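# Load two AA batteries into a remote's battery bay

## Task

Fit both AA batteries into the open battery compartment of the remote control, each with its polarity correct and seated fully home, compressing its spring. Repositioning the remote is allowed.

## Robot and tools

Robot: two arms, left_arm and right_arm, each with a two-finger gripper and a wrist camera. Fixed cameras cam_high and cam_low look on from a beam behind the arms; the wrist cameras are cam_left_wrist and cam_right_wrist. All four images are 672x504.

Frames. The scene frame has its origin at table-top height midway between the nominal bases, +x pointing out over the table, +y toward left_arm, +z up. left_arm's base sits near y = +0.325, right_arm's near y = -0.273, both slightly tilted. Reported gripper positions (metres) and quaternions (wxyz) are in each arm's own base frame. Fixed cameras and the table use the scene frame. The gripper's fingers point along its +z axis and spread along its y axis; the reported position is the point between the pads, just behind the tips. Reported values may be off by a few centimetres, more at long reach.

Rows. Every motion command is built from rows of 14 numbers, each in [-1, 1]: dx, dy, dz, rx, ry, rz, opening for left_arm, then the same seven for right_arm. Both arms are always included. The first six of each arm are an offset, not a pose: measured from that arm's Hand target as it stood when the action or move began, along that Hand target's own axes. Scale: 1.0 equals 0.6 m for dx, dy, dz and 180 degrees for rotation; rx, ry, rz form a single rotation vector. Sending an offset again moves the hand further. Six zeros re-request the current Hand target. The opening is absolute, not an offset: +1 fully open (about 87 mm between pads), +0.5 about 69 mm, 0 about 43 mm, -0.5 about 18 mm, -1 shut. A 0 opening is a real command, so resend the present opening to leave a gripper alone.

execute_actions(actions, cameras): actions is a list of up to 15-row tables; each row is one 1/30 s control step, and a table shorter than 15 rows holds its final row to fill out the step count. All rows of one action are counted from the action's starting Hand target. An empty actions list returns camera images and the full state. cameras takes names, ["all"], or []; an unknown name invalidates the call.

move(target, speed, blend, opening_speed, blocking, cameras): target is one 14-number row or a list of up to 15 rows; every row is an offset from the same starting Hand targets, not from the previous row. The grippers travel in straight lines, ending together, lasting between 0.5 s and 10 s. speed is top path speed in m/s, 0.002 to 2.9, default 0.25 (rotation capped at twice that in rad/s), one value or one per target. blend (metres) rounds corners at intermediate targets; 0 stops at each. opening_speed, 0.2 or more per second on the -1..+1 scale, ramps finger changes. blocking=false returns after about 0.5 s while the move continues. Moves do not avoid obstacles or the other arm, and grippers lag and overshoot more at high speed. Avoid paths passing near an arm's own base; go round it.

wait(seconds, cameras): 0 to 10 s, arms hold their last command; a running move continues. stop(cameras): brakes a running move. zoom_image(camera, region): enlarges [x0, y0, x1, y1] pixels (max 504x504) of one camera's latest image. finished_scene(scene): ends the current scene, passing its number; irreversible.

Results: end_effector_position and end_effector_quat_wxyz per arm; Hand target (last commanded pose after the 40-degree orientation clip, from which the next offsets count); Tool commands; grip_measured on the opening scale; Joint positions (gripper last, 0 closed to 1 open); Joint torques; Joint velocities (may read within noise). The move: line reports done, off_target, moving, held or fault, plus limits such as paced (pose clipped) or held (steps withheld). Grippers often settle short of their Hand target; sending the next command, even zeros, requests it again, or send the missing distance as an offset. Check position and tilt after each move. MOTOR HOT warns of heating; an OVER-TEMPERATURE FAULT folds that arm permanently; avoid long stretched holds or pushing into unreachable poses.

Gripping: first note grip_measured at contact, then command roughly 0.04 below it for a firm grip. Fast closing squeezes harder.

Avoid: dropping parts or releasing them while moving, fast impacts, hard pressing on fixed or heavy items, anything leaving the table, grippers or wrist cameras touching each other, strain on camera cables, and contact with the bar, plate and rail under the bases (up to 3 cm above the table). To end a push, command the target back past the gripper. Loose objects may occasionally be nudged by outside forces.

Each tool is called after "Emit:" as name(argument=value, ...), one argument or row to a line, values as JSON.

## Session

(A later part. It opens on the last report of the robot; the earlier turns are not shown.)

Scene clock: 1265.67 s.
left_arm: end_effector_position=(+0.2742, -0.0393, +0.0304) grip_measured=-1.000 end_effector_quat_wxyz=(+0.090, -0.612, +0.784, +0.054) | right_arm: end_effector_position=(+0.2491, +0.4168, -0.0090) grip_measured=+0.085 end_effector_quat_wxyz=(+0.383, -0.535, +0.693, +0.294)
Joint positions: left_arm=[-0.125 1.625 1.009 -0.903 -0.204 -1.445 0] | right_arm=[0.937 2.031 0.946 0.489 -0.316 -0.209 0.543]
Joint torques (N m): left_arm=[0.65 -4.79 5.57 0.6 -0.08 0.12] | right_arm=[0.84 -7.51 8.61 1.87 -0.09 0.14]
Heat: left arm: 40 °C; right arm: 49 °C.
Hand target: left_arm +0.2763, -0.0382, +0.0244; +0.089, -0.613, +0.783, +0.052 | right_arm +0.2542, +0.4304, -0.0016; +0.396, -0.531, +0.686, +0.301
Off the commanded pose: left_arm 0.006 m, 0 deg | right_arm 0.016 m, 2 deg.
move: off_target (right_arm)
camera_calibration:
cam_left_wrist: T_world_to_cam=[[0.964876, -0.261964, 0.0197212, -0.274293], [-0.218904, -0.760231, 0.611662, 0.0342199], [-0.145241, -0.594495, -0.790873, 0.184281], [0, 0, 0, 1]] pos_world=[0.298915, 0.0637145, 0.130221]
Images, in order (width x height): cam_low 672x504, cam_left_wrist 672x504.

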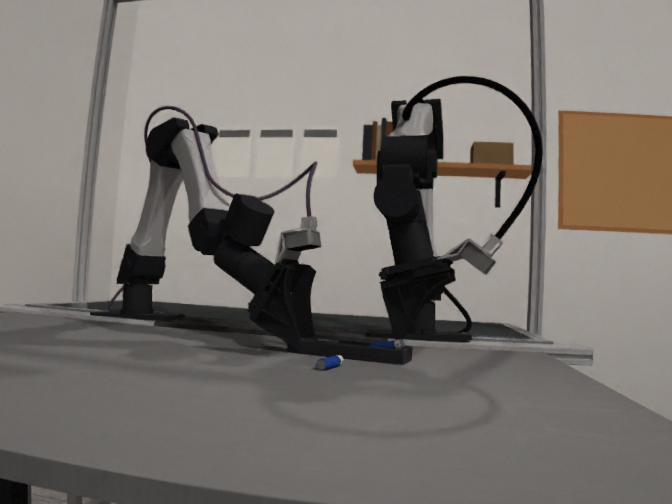

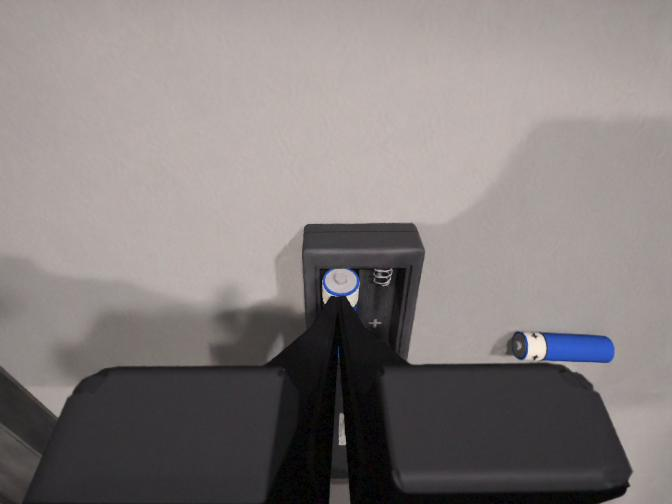

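Emit:
move(
  target=[0.0035,0.0002,0.0196,0,0,0,-1,0,0,0,0,0,0,0.02],
  speed=0.03,
  cameras=["cam_low","cam_left_wrist","cam_right_wrist"],
)

Emit:
zoom_image(
  camera="cam_left_wrist",
  region=[260, 200, 430, 390],
)

Emit:
zoom_image(
  camera="cam_low",
  region=[330, 300, 440, 370],
)

Emit:
zoom_image(
  camera="cam_right_wrist",
  region=[230, 0, 430, 120],
)

Scene clock: 1274.30 s.
left_arm: end_effector_position=(+0.2800, -0.0416, +0.0265) grip_measured=-1.000 end_effector_quat_wxyz=(+0.097, -0.612, +0.784, +0.041) | right_arm: end_effector_position=(+0.2491, +0.4168, -0.0090) grip_measured=+0.085 end_effector_quat_wxyz=(+0.383, -0.535, +0.693, +0.294)
Joint positions: left_arm=[-0.124 1.628 0.994 -0.857 -0.195 -1.443 0] | right_arm=[0.937 2.031 0.946 0.489 -0.316 -0.209 0.543]
Joint torques (N m): left_arm=[0.64 -3.63 4.19 0.68 -0.17 0.14] | right_arm=[0.83 -7.47 8.64 1.86 -0.1 0.16]
Heat: left arm: 40 °C; right arm: 49 °C.
Hand target: left_arm +0.2766, -0.0379, +0.0124; +0.089, -0.613, +0.783, +0.052 | right_arm +0.2542, +0.4304, -0.0016; +0.396, -0.531, +0.686, +0.301
Off the commanded pose: left_arm 0.015 m, 2 deg | right_arm 0.016 m, 2 deg.
move: off_target (left_arm, right_arm)
camera_calibration:
cam_left_wrist: T_world_to_cam=[[0.96344, -0.263564, 0.0481362, -0.280752], [-0.2365, -0.752179, 0.615057, 0.0412298], [-0.1259, -0.603955, -0.787012, 0.174816], [0, 0, 0, 1]] pos_world=[0.302248, 0.0625973, 0.125738]
cam_right_wrist: T_world_to_cam=[[0.966049, -0.258158, -0.0101988, -0.13202], [-0.257023, -0.956291, -0.139449, 0.483353], [0.0262468, 0.137336, -0.990177, 0.072962], [0, 0, 0, 1]] pos_world=[0.249855, 0.418124, 0.138302]
Images, in order (width x height): cam_low 672x504, cam_left_wrist 672x504, cam_right_wrist 672x504.

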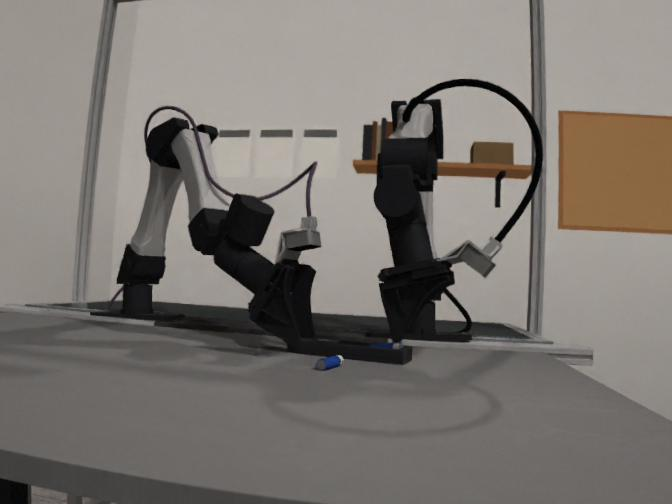

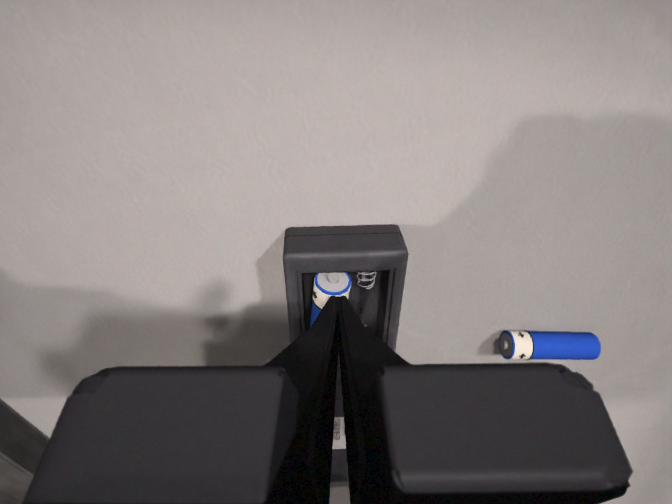

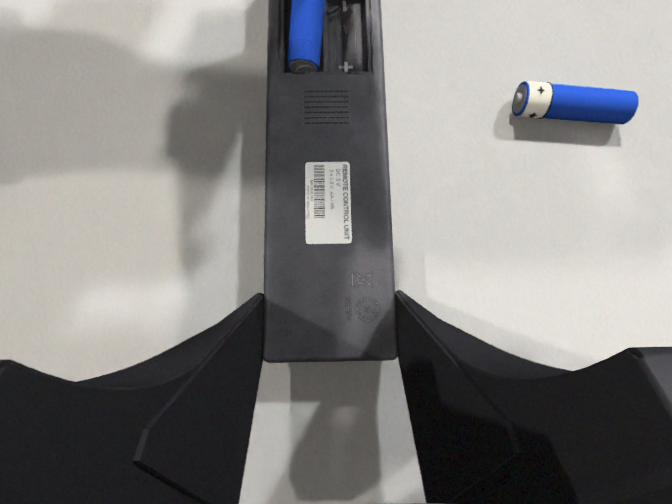

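Scaled by 2.653 from the camera's 672x504 image, which has a finer 960x720 frame.

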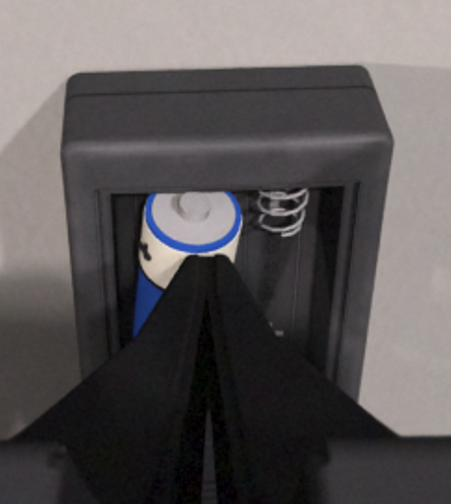

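Scaled by 4.582 from the camera's 672x504 image, which has a finer 960x720 frame.

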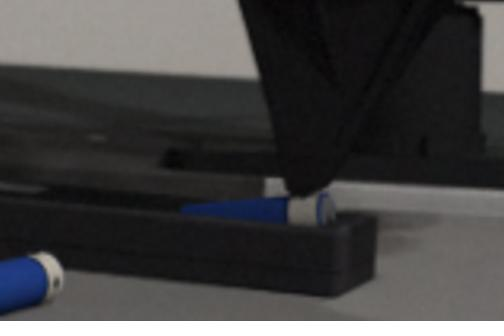

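Scaled by 2.520 from the camera's 672x504 image, which has a finer 960x720 frame.

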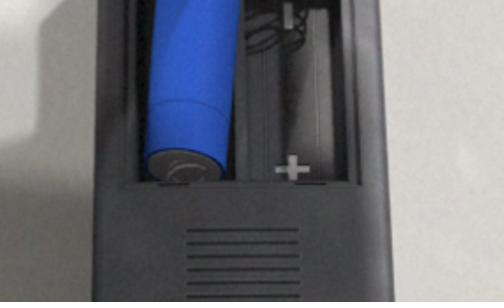

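Emit:
move(
  target=[-0.005,0.0098,0.0008,0,0,0,-1,0,0,0,0,0,0,0.02],
  speed=0.03,
  cameras=["cam_low","cam_left_wrist","cam_right_wrist"],
)

Emit:
zoom_image(
  camera="cam_left_wrist",
  region=[260, 200, 430, 390],
)

Emit:
zoom_image(
  camera="cam_low",
  region=[330, 300, 440, 370],
)

Emit:
zoom_image(
  camera="cam_right_wrist",
  region=[230, 0, 430, 120],
)

Scene clock: 1283.37 s.
left_arm: end_effector_position=(+0.2795, -0.0412, +0.0259) grip_measured=-1.000 end_effector_quat_wxyz=(+0.094, -0.613, +0.784, +0.033) | right_arm: end_effector_position=(+0.2491, +0.4168, -0.0090) grip_measured=+0.085 end_effector_quat_wxyz=(+0.383, -0.535, +0.693, +0.294)
Joint positions: left_arm=[-0.113 1.621 0.983 -0.844 -0.179 -1.432 0] | right_arm=[0.937 2.031 0.946 0.489 -0.316 -0.209 0.543]
Joint torques (N m): left_arm=[0.91 -4.56 3.25 0.61 -0.32 0.15] | right_arm=[0.87 -7.43 8.59 1.88 -0.11 0.15]
Heat: left arm: 40 °C; right arm: 49 °C.
Hand target: left_arm +0.2717, -0.0336, +0.0124; +0.089, -0.613, +0.783, +0.052 | right_arm +0.2542, +0.4304, -0.0016; +0.396, -0.531, +0.686, +0.301
Off the commanded pose: left_arm 0.017 m, 2 deg | right_arm 0.016 m, 2 deg.
move: off_target (left_arm, right_arm)
camera_calibration:
cam_left_wrist: T_world_to_cam=[[0.963014, -0.263408, 0.0567479, -0.280332], [-0.239887, -0.742205, 0.625768, 0.0428511], [-0.122714, -0.616237, -0.777942, 0.172845], [0, 0, 0, 1]] pos_world=[0.301454, 0.0644758, 0.123557]
cam_right_wrist: T_world_to_cam=[[0.966049, -0.258158, -0.0101988, -0.13202], [-0.257023, -0.956291, -0.139449, 0.483353], [0.0262468, 0.137336, -0.990177, 0.072962], [0, 0, 0, 1]] pos_world=[0.249855, 0.418124, 0.138302]
Images, in order (width x height): cam_low 672x504, cam_left_wrist 672x504, cam_right_wrist 672x504.

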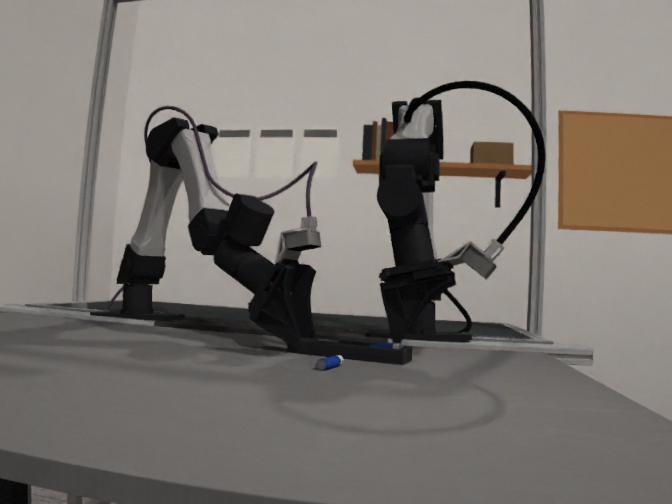

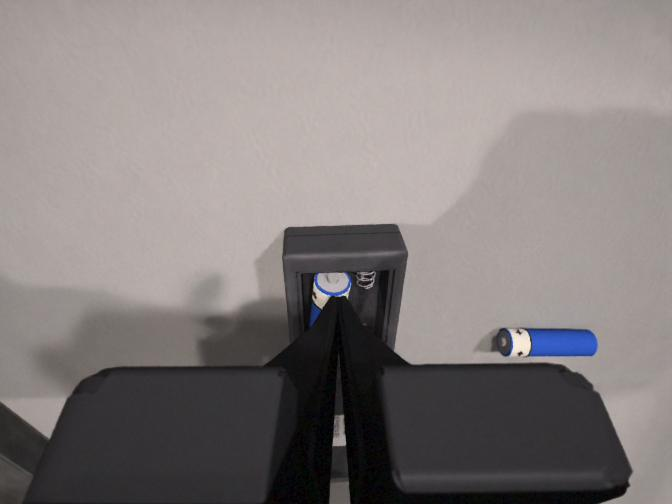

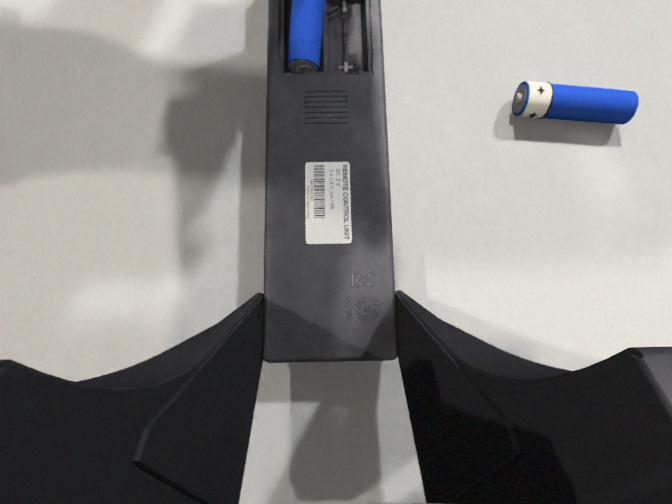

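Scaled by 2.653 from the camera's 672x504 image, which has a finer 960x720 frame.

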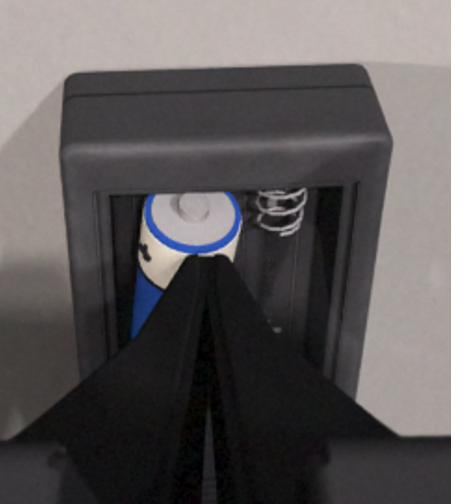

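Scaled by 4.582 from the camera's 672x504 image, which has a finer 960x720 frame.

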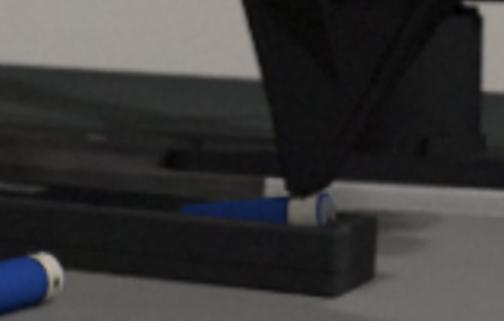

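Scaled by 2.520 from the camera's 672x504 image, which has a finer 960x720 frame.

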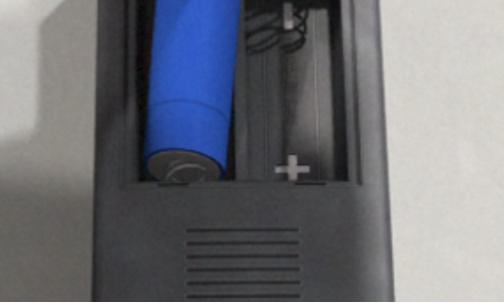

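Emit:
move(
  target=[
    [-0.0055,-0.0065,-0.0628,0,0,0,-1,0,0,0,0,0,0,0.02],
    [-0.003,-0.0123,-0.0395,0,0,0,-0.8,0,0,0,0,0,0,0.02],
  ],
  speed=0.06,
  cameras=["cam_low","cam_left_wrist","cam_right_wrist"],
)

Emit:
zoom_image(
  camera="cam_left_wrist",
  region=[260, 200, 430, 390],
)

Emit:
zoom_image(
  camera="cam_low",
  region=[330, 300, 440, 370],
)

Emit:
zoom_image(
  camera="cam_right_wrist",
  region=[230, 0, 430, 120],
)

Scene clock: 1302.40 s.
left_arm: end_effector_position=(+0.2720, -0.0407, +0.0384) grip_measured=-0.800 end_effector_quat_wxyz=(+0.078, -0.610, +0.787, +0.051) | right_arm: end_effector_position=(+0.2491, +0.4168, -0.0090) grip_measured=+0.085 end_effector_quat_wxyz=(+0.383, -0.535, +0.693, +0.294)
Joint positions: left_arm=[-0.116 1.619 1.037 -0.948 -0.182 -1.433 0.1] | right_arm=[0.937 2.031 0.946 0.489 -0.316 -0.209 0.543]
Joint torques (N m): left_arm=[-0.12 -5.34 6.48 0.54 -0.29 0.01] | right_arm=[0.88 -7.43 8.62 1.87 -0.1 0.15]
Heat: left arm: 40 °C; right arm: 49 °C.
Hand target: left_arm +0.2775, -0.0381, +0.0362; +0.089, -0.613, +0.783, +0.052 | right_arm +0.2542, +0.4304, -0.0016; +0.396, -0.531, +0.686, +0.301
Off the commanded pose: left_arm 0.006 m, 1 deg | right_arm 0.016 m, 2 deg.
move: off_target (right_arm)
camera_calibration:
cam_left_wrist: T_world_to_cam=[[0.963887, -0.266164, 0.0088376, -0.272209], [-0.212048, -0.746991, 0.630111, 0.0257303], [-0.161111, -0.60923, -0.776455, 0.192733], [0, 0, 0, 1]] pos_world=[0.298887, 0.064187, 0.135841]
cam_right_wrist: T_world_to_cam=[[0.966049, -0.258158, -0.0101988, -0.13202], [-0.257023, -0.956291, -0.139449, 0.483353], [0.0262468, 0.137336, -0.990177, 0.072962], [0, 0, 0, 1]] pos_world=[0.249855, 0.418124, 0.138302]
Images, in order (width x height): cam_low 672x504, cam_left_wrist 672x504, cam_right_wrist 672x504.

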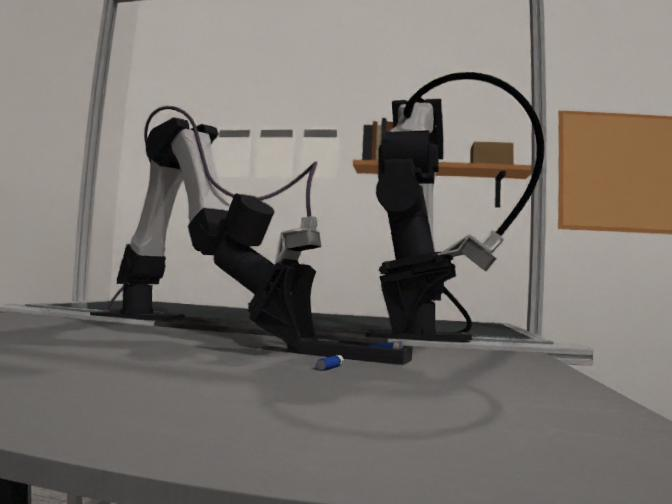

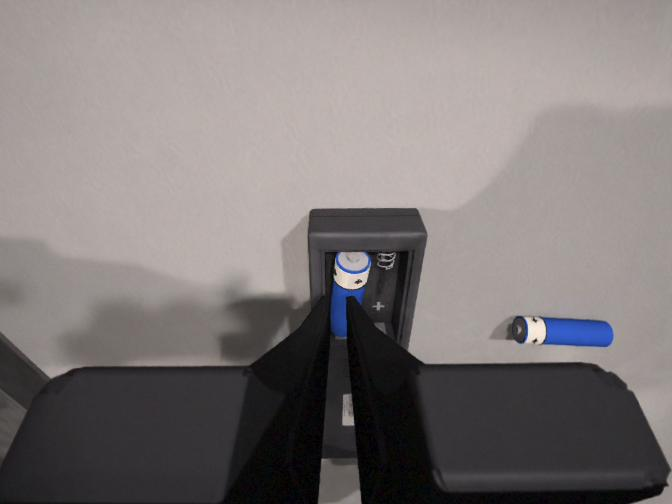

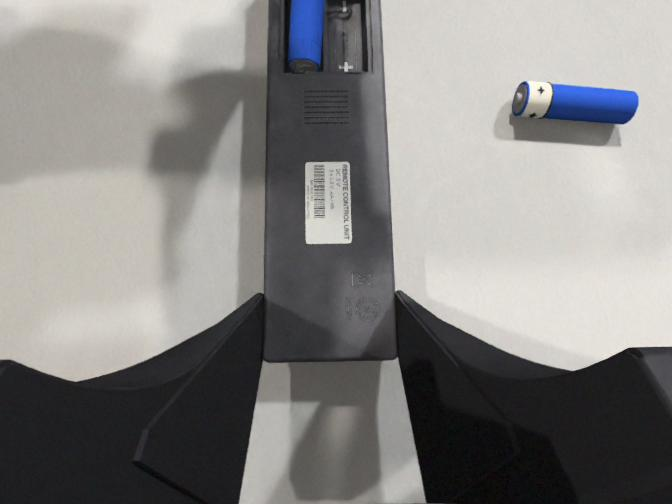

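Scaled by 2.653 from the camera's 672x504 image, which has a finer 960x720 frame.

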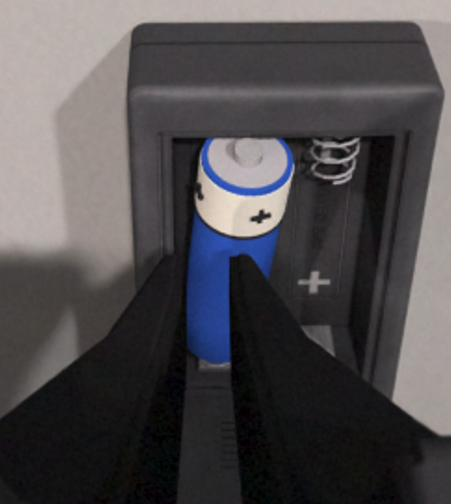

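Scaled by 4.582 from the camera's 672x504 image, which has a finer 960x720 frame.

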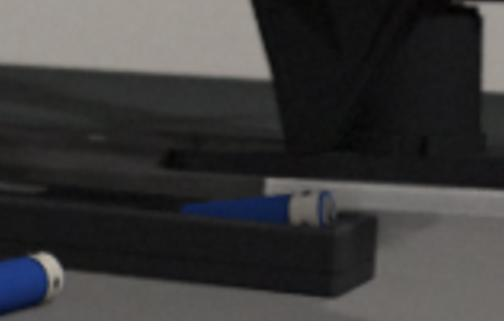

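Scaled by 2.520 from the camera's 672x504 image, which has a finer 960x720 frame.

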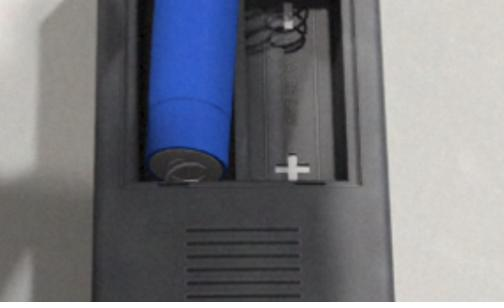

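Emit:
move(
  target=[0.0075,-0.0012,0.0303,0,0,0,-0.42,0,0,0,0,0,0,0.02],
  speed=0.04,
  cameras=["cam_low","cam_left_wrist","cam_right_wrist"],
)

Emit:
zoom_image(
  camera="cam_left_wrist",
  region=[260, 200, 430, 390],
)

Emit:
zoom_image(
  camera="cam_low",
  region=[330, 300, 440, 370],
)

Scene clock: 1317.27 s.
left_arm: end_effector_position=(+0.2752, -0.0410, +0.0222) grip_measured=-0.420 end_effector_quat_wxyz=(+0.081, -0.611, +0.786, +0.048) | right_arm: end_effector_position=(+0.2491, +0.4168, -0.0090) grip_measured=+0.085 end_effector_quat_wxyz=(+0.383, -0.535, +0.693, +0.294)
Joint positions: left_arm=[-0.116 1.647 0.997 -0.872 -0.182 -1.434 0.29] | right_arm=[0.937 2.031 0.946 0.489 -0.316 -0.209 0.543]
Joint torques (N m): left_arm=[-0.4 -5.07 5.94 0.56 -0.29 -0.01] | right_arm=[0.84 -7.47 8.64 1.88 -0.09 0.15]
Heat: left arm: 40 °C; right arm: 49 °C.
Hand target: left_arm +0.2785, -0.0391, +0.0175; +0.089, -0.613, +0.783, +0.052 | right_arm +0.2542, +0.4304, -0.0016; +0.396, -0.531, +0.686, +0.301
Off the commanded pose: left_arm 0.006 m, 1 deg | right_arm 0.016 m, 2 deg.
move: off_target (right_arm)
camera_calibration:
cam_left_wrist: T_world_to_cam=[[0.963973, -0.265415, 0.0176137, -0.275378], [-0.217077, -0.746687, 0.628758, 0.0378501], [-0.15373, -0.609929, -0.777402, 0.178403], [0, 0, 0, 1]] pos_world=[0.3011, 0.0639861, 0.119743]
cam_right_wrist: T_world_to_cam=[[0.966049, -0.258158, -0.0101988, -0.13202], [-0.257023, -0.956291, -0.139449, 0.483353], [0.0262468, 0.137336, -0.990177, 0.072962], [0, 0, 0, 1]] pos_world=[0.249855, 0.418124, 0.138302]
Images, in order (width x height): cam_low 672x504, cam_left_wrist 672x504, cam_right_wrist 672x504.

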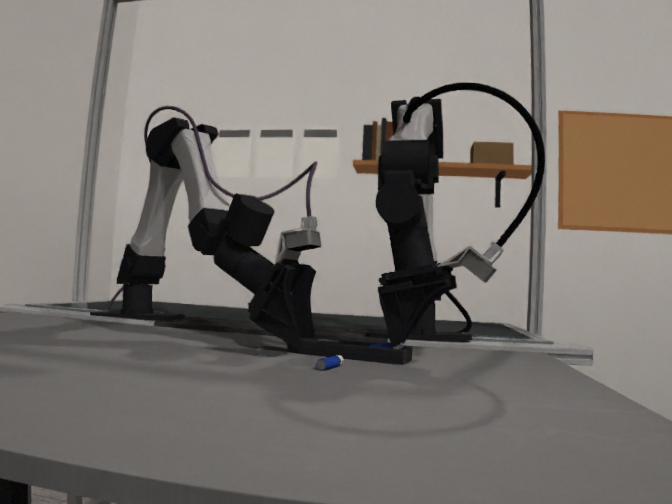

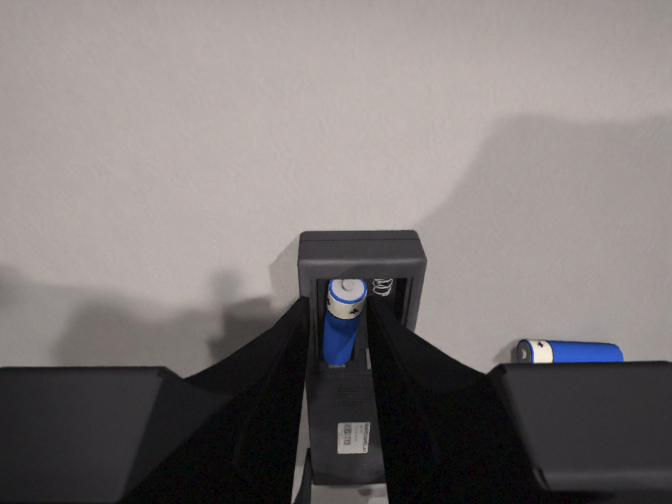

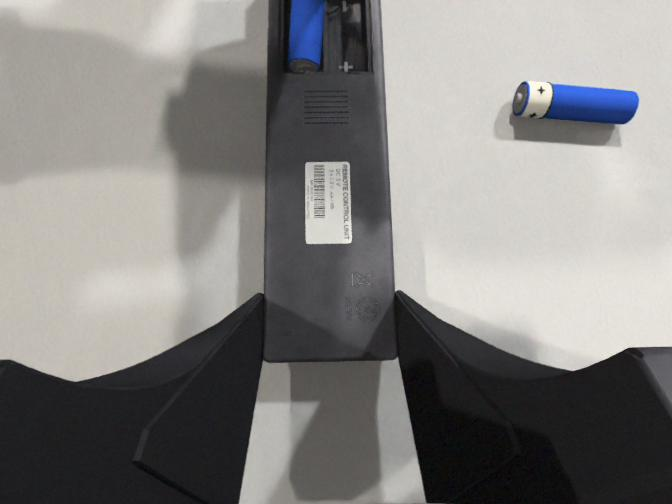

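Scaled by 2.653 from the camera's 672x504 image, which has a finer 960x720 frame.

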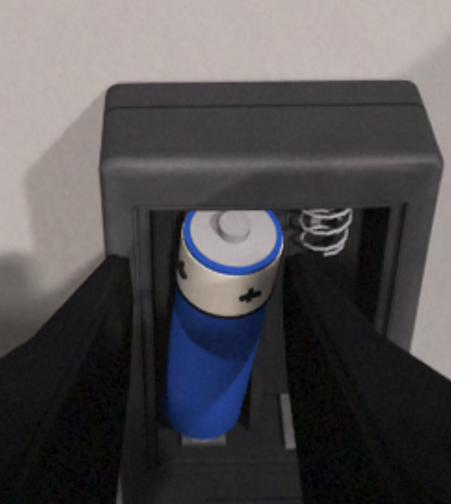

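Scaled by 4.582 from the camera's 672x504 image, which has a finer 960x720 frame.

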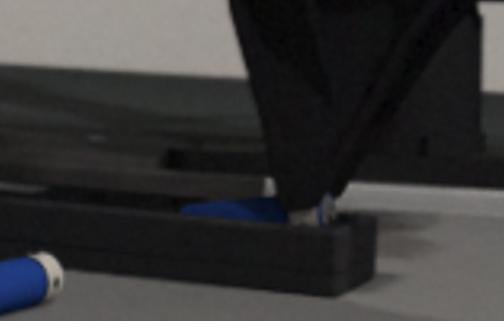

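Emit:
move(
  target=[0,0,0,0,0,0,-0.68,0,0,0,0,0,0,0.02],
  speed=0.04,
  opening_speed=0.3,
  cameras=["cam_low","cam_left_wrist","cam_right_wrist"],
)

Emit:
zoom_image(
  camera="cam_left_wrist",
  region=[260, 200, 430, 390],
)

Emit:
zoom_image(
  camera="cam_low",
  region=[330, 300, 440, 370],
)

Emit:
zoom_image(
  camera="cam_right_wrist",
  region=[230, 0, 430, 120],
)

Scene clock: 1326.20 s.
left_arm: end_effector_position=(+0.2775, -0.0412, +0.0223) grip_measured=-0.659 end_effector_quat_wxyz=(+0.084, -0.611, +0.786, +0.045) | right_arm: end_effector_position=(+0.2492, +0.4168, -0.0089) grip_measured=+0.085 end_effector_quat_wxyz=(+0.383, -0.535, +0.693, +0.294)
Joint positions: left_arm=[-0.116 1.647 0.997 -0.862 -0.182 -1.432 0.171] | right_arm=[0.937 2.031 0.946 0.489 -0.316 -0.209 0.543]
Joint torques (N m): left_arm=[-0.34 -5.05 5.89 0.48 -0.3 -0.03] | right_arm=[0.81 -7.5 8.65 1.88 -0.1 0.15]
Heat: left arm: 39 °C; right arm: 49 °C.
Hand target: left_arm +0.2786, -0.0391, +0.0175; +0.089, -0.613, +0.783, +0.052 | right_arm +0.2543, +0.4304, -0.0015; +0.396, -0.531, +0.686, +0.301
Off the commanded pose: left_arm 0.005 m, 1 deg | right_arm 0.016 m, 2 deg.
move: off_target (right_arm)
camera_calibration:
cam_left_wrist: T_world_to_cam=[[0.963279, -0.267174, 0.0266784, -0.277779], [-0.224192, -0.745652, 0.627487, 0.0400877], [-0.147756, -0.610426, -0.77817, 0.176939], [0, 0, 0, 1]] pos_world=[0.30271, 0.0636845, 0.119945]
cam_right_wrist: T_world_to_cam=[[0.966047, -0.25817, -0.0100846, -0.132029], [-0.25701, -0.956246, -0.139784, 0.483391], [0.0264445, 0.137629, -0.990131, 0.0728826], [0, 0, 0, 1]] pos_world=[0.249855, 0.418124, 0.138402]
Images, in order (width x height): cam_low 672x504, cam_left_wrist 672x504, cam_right_wrist 672x504.

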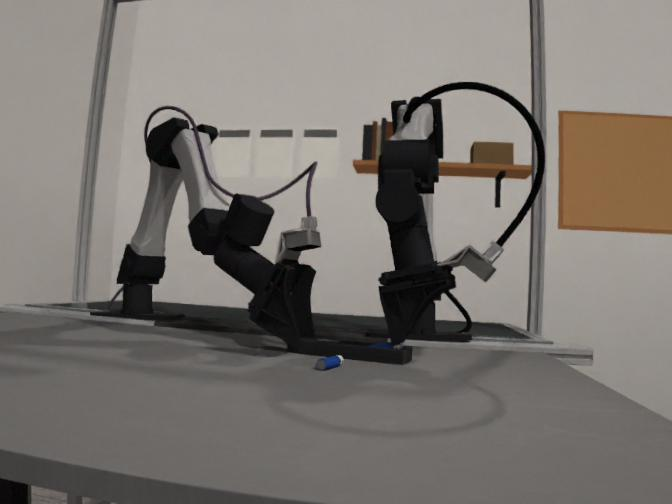

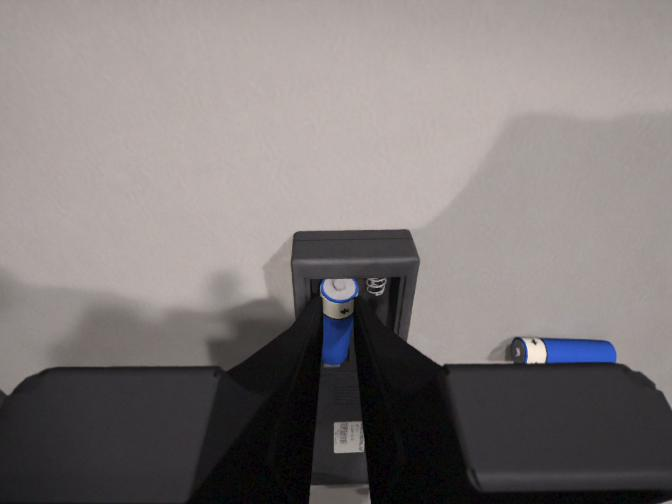

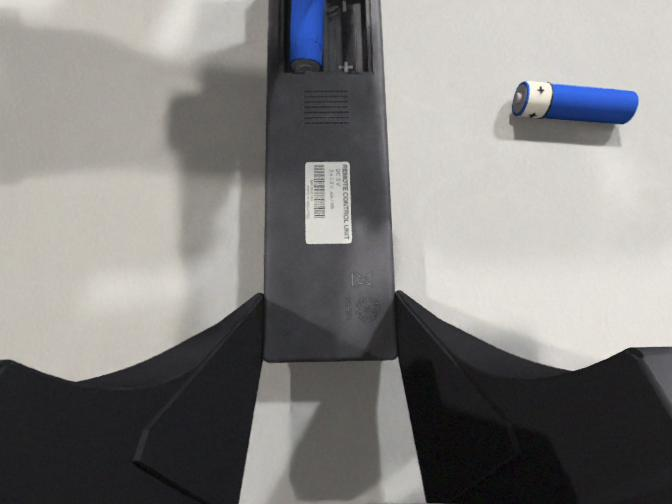

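Scaled by 2.653 from the camera's 672x504 image, which has a finer 960x720 frame.

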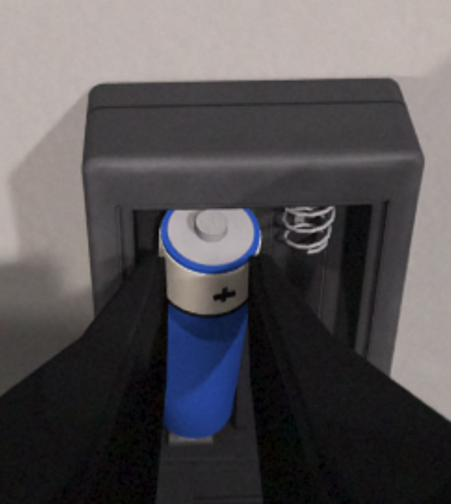

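Scaled by 4.582 from the camera's 672x504 image, which has a finer 960x720 frame.

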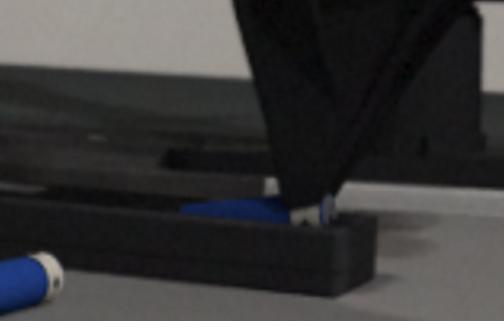

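Scaled by 2.520 from the camera's 672x504 image, which has a finer 960x720 frame.

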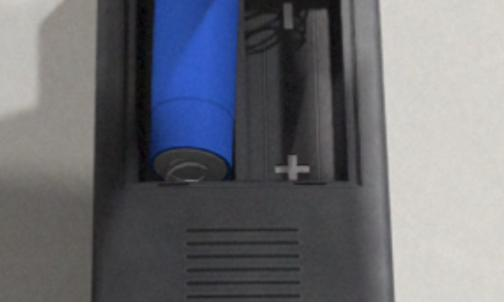

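Emit:
execute_actions(
  actions=[],
)

Scene clock: 1346.97 s.
left_arm: end_effector_position=(+0.2775, -0.0412, +0.0223) grip_measured=-0.659 end_effector_quat_wxyz=(+0.084, -0.611, +0.786, +0.045) | right_arm: end_effector_position=(+0.2492, +0.4168, -0.0089) grip_measured=+0.085 end_effector_quat_wxyz=(+0.383, -0.535, +0.693, +0.294)
Joint positions: left_arm=[-0.116 1.647 0.997 -0.862 -0.182 -1.432 0.171] | right_arm=[0.937 2.031 0.946 0.489 -0.316 -0.209 0.543]
Joint velocities: within noise
Joint torques (N m): left_arm=[-0.38 -5.08 5.98 0.5 -0.3 -0.03] | right_arm=[0.83 -7.49 8.64 1.88 -0.1 0.15]
Heat: left arm: 39 °C; right arm: 49 °C.
Hand target: left_arm +0.2786, -0.0391, +0.0175; +0.089, -0.613, +0.783, +0.052 | right_arm +0.2543, +0.4304, -0.0015; +0.396, -0.531, +0.686, +0.301
Tool commands: left_gripper/opening=-0.68 right_gripper/opening=+0.02
Off the commanded pose: left_arm 0.005 m, 1 deg | right_arm 0.016 m, 2 deg.
camera_calibration:
cam_left_wrist: T_world_to_cam=[[0.963279, -0.267174, 0.0266784, -0.277779], [-0.224192, -0.745652, 0.627487, 0.0400877], [-0.147756, -0.610426, -0.77817, 0.176939], [0, 0, 0, 1]] pos_world=[0.30271, 0.0636845, 0.119945]
cam_right_wrist: T_world_to_cam=[[0.966047, -0.25817, -0.0100846, -0.132029], [-0.25701, -0.956246, -0.139784, 0.483391], [0.0264445, 0.137629, -0.990131, 0.0728826], [0, 0, 0, 1]] pos_world=[0.249855, 0.418124, 0.138402]

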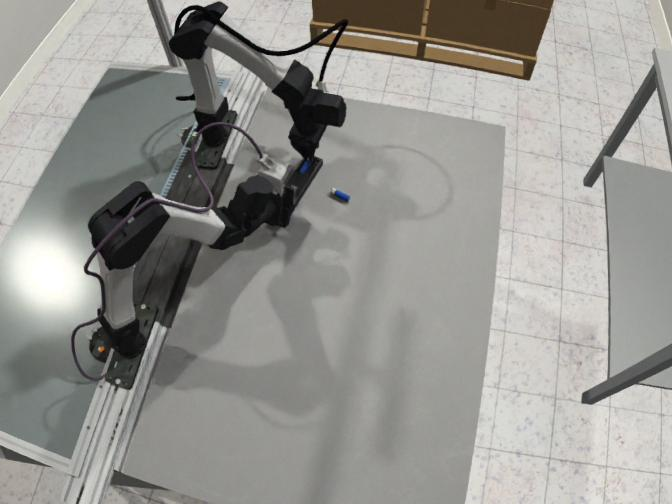

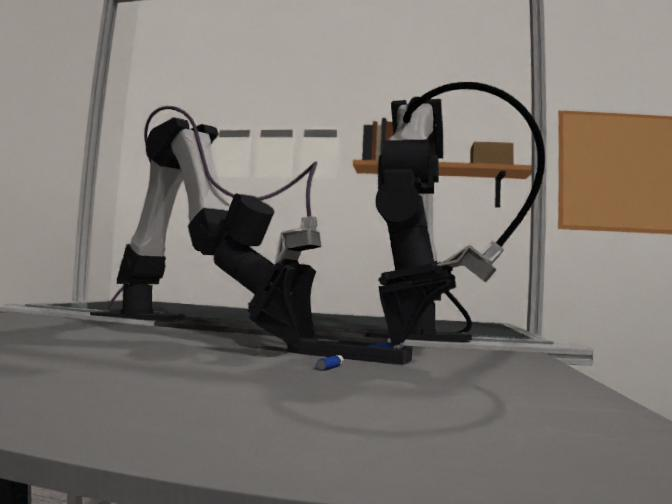

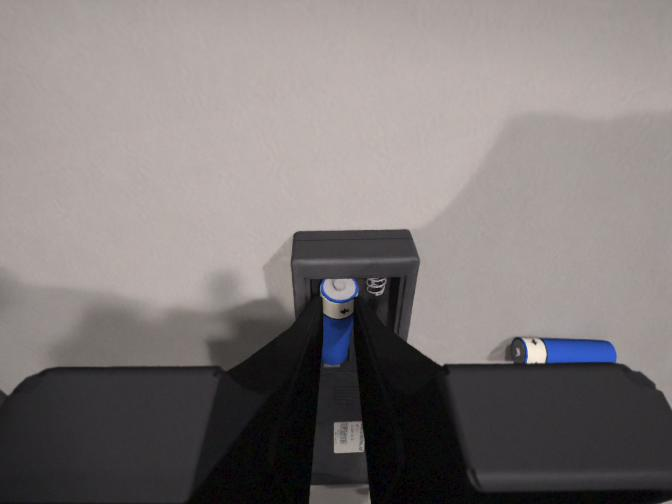

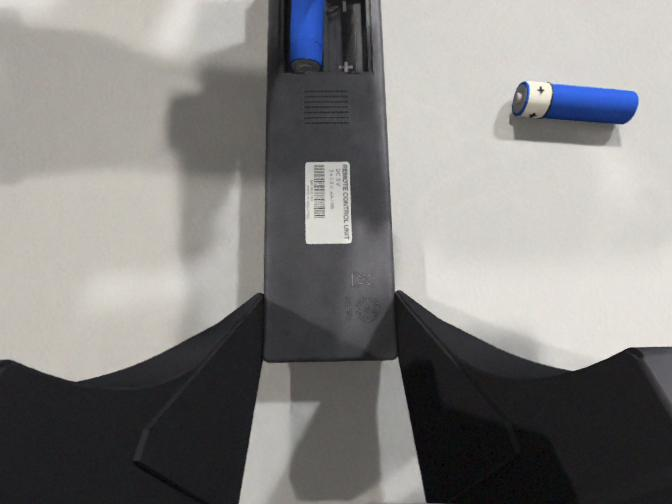

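Emit:
move(
  target=[0.0052, 0.0054, 0.0192, 0, 0, 0, -0.68, 0, 0, 0, 0, 0, 0, 0.02],
  speed=0.03,
  cameras=["cam_low", "cam_left_wrist", "cam_right_wrist"],
)

Scene clock: 1358.97 s.
left_arm: end_effector_position=(+0.2766, -0.0413, +0.0211) grip_measured=-0.659 end_effector_quat_wxyz=(+0.086, -0.610, +0.786, +0.043) | right_arm: end_effector_position=(+0.2492, +0.4168, -0.0089) grip_measured=+0.085 end_effector_quat_wxyz=(+0.383, -0.535, +0.693, +0.294)
Joint positions: left_arm=[-0.117 1.641 0.985 -0.852 -0.182 -1.432 0.171] | right_arm=[0.937 2.031 0.946 0.489 -0.316 -0.209 0.543]
Joint torques (N m): left_arm=[-0.44 -3.95 2.99 0.88 -0.31 -0.04] | right_arm=[0.83 -7.49 8.59 1.87 -0.1 0.15]
Heat: left arm: 39 °C; right arm: 49 °C.
Hand target: left_arm +0.2755, -0.0391, +0.0055; +0.089, -0.613, +0.783, +0.052 | right_arm +0.2543, +0.4304, -0.0015; +0.396, -0.531, +0.686, +0.301
Off the commanded pose: left_arm 0.016 m, 1 deg | right_arm 0.016 m, 2 deg.
move: off_target (left_arm, right_arm)
camera_calibration:
cam_left_wrist: T_world_to_cam=[[0.962944, -0.26785, 0.0315487, -0.276938], [-0.227811, -0.745178, 0.626747, 0.041635], [-0.144365, -0.610709, -0.778584, 0.174938], [0, 0, 0, 1]] pos_world=[0.301416, 0.0636838, 0.118846]
cam_right_wrist: T_world_to_cam=[[0.966047, -0.25817, -0.0100846, -0.132029], [-0.25701, -0.956246, -0.139784, 0.483391], [0.0264445, 0.137629, -0.990131, 0.0728826], [0, 0, 0, 1]] pos_world=[0.249855, 0.418124, 0.138402]
Images, in order (width x height): cam_low 672x504, cam_left_wrist 672x504, cam_right_wrist 672x504.

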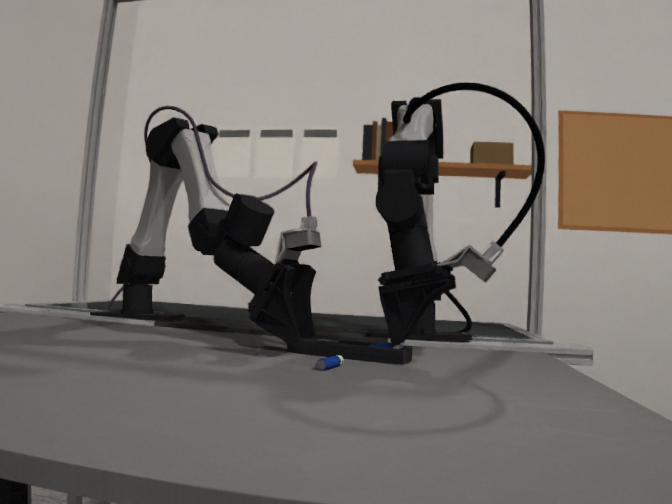

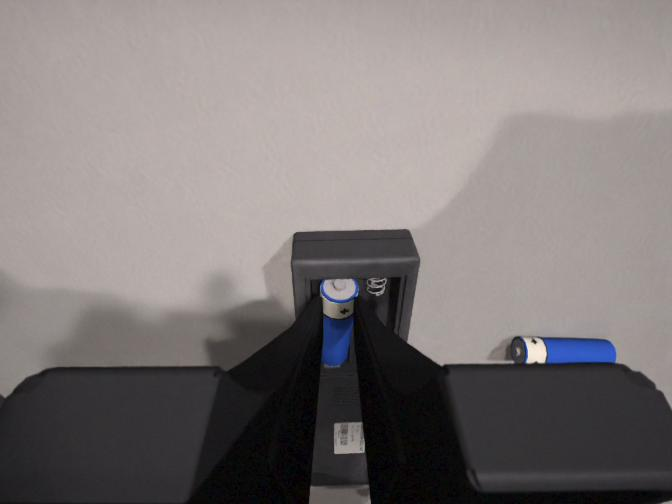

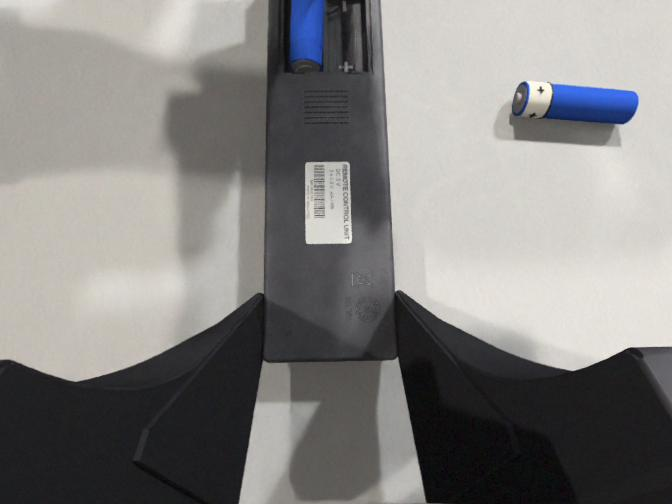

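Emit:
zoom_image(
  camera="cam_low",
  region=[330, 310, 440, 370],
)

Emit:
zoom_image(
  camera="cam_left_wrist",
  region=[270, 220, 440, 400],
)

Emit:
zoom_image(
  camera="cam_right_wrist",
  region=[260, 0, 400, 100],
)

Scaled by 4.582 from the camera's 672x504 image, which has a finer 960x720 frame.

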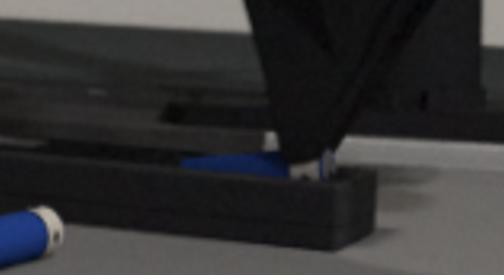

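Scaled by 2.800 from the camera's 672x504 image, which has a finer 960x720 frame.

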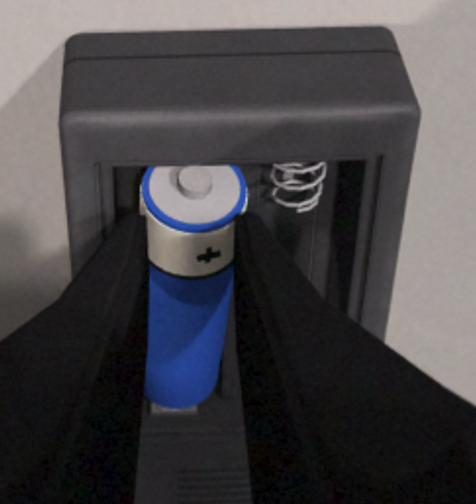

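Scaled by 3.600 from the camera's 672x504 image, which has a finer 960x720 frame.

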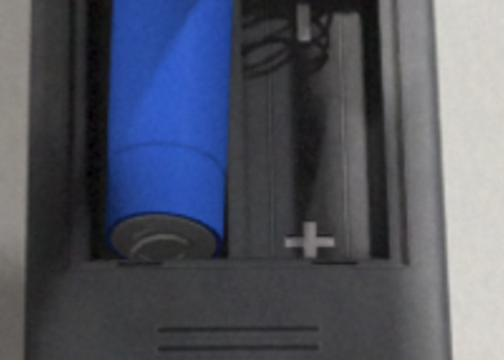

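Emit:
move(
  target=[0, 0.0133, 0, 0, 0, 0, -0.68, 0, 0, 0, 0, 0, 0, 0.02],
  speed=0.03,
  cameras=["cam_low", "cam_left_wrist"],
)

Emit:
zoom_image(
  camera="cam_low",
  region=[330, 310, 440, 370],
)

Emit:
zoom_image(
  camera="cam_left_wrist",
  region=[270, 220, 440, 400],
)

Scene clock: 1398.97 s.
left_arm: end_effector_position=(+0.2758, -0.0413, +0.0211) grip_measured=-0.659 end_effector_quat_wxyz=(+0.096, -0.611, +0.785, +0.034) | right_arm: end_effector_position=(+0.2492, +0.4168, -0.0089) grip_measured=+0.085 end_effector_quat_wxyz=(+0.383, -0.535, +0.693, +0.294)
Joint positions: left_arm=[-0.117 1.614 0.955 -0.822 -0.182 -1.432 0.17] | right_arm=[0.937 2.031 0.946 0.489 -0.316 -0.209 0.543]
Joint torques (N m): left_arm=[-0.16 -3.93 2.85 0.69 -0.3 0] | right_arm=[0.87 -7.5 8.68 1.86 -0.09 0.16]
Heat: left arm: 38 °C; right arm: 49 °C.
Hand target: left_arm +0.2678, -0.0371, +0.0053; +0.089, -0.613, +0.783, +0.052 | right_arm +0.2543, +0.4304, -0.0015; +0.396, -0.531, +0.686, +0.301
Off the commanded pose: left_arm 0.018 m, 2 deg | right_arm 0.016 m, 2 deg.
move: off_target (left_arm, right_arm)
camera_calibration:
cam_left_wrist: T_world_to_cam=[[0.961764, -0.267767, 0.0575329, -0.276352], [-0.24419, -0.743253, 0.622854, 0.0461933], [-0.124018, -0.613088, -0.78022, 0.169216], [0, 0, 0, 1]] pos_world=[0.298051, 0.0640796, 0.119153]
Images, in order (width x height): cam_low 672x504, cam_left_wrist 672x504.

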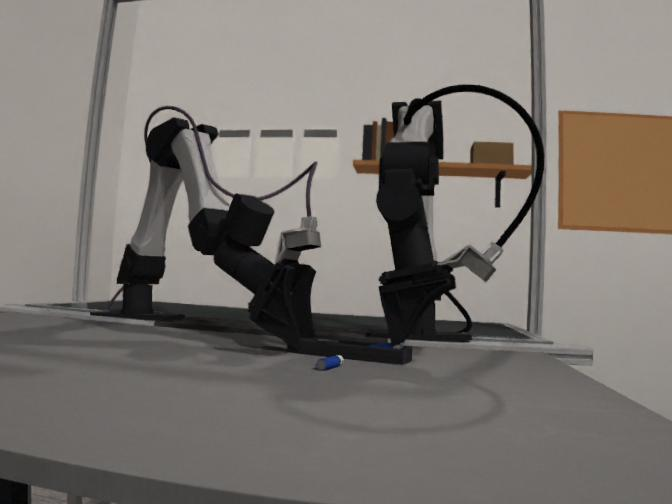

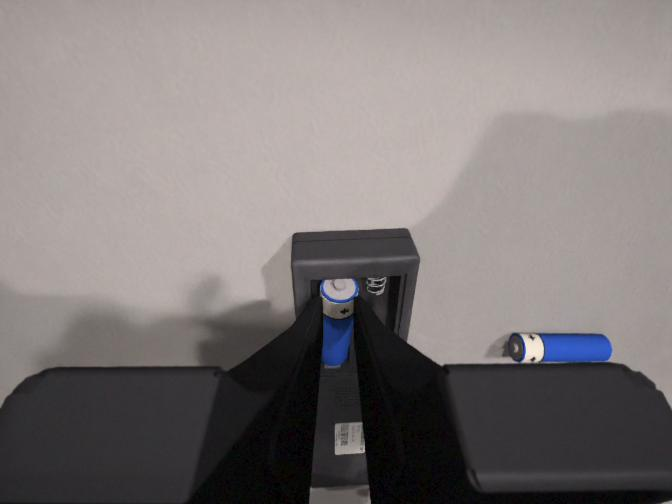

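Scaled by 4.582 from the camera's 672x504 image, which has a finer 960x720 frame.

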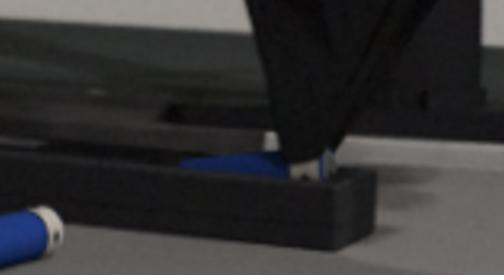

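Scaled by 2.800 from the camera's 672x504 image, which has a finer 960x720 frame.

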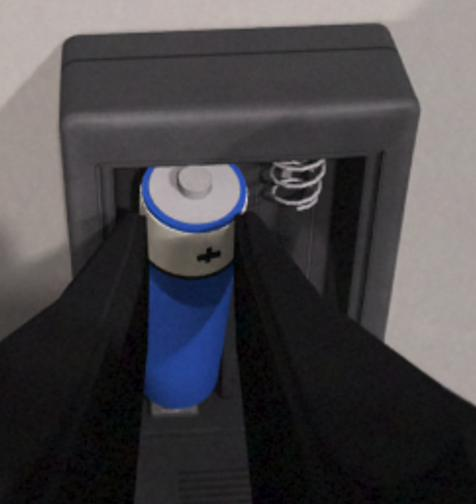

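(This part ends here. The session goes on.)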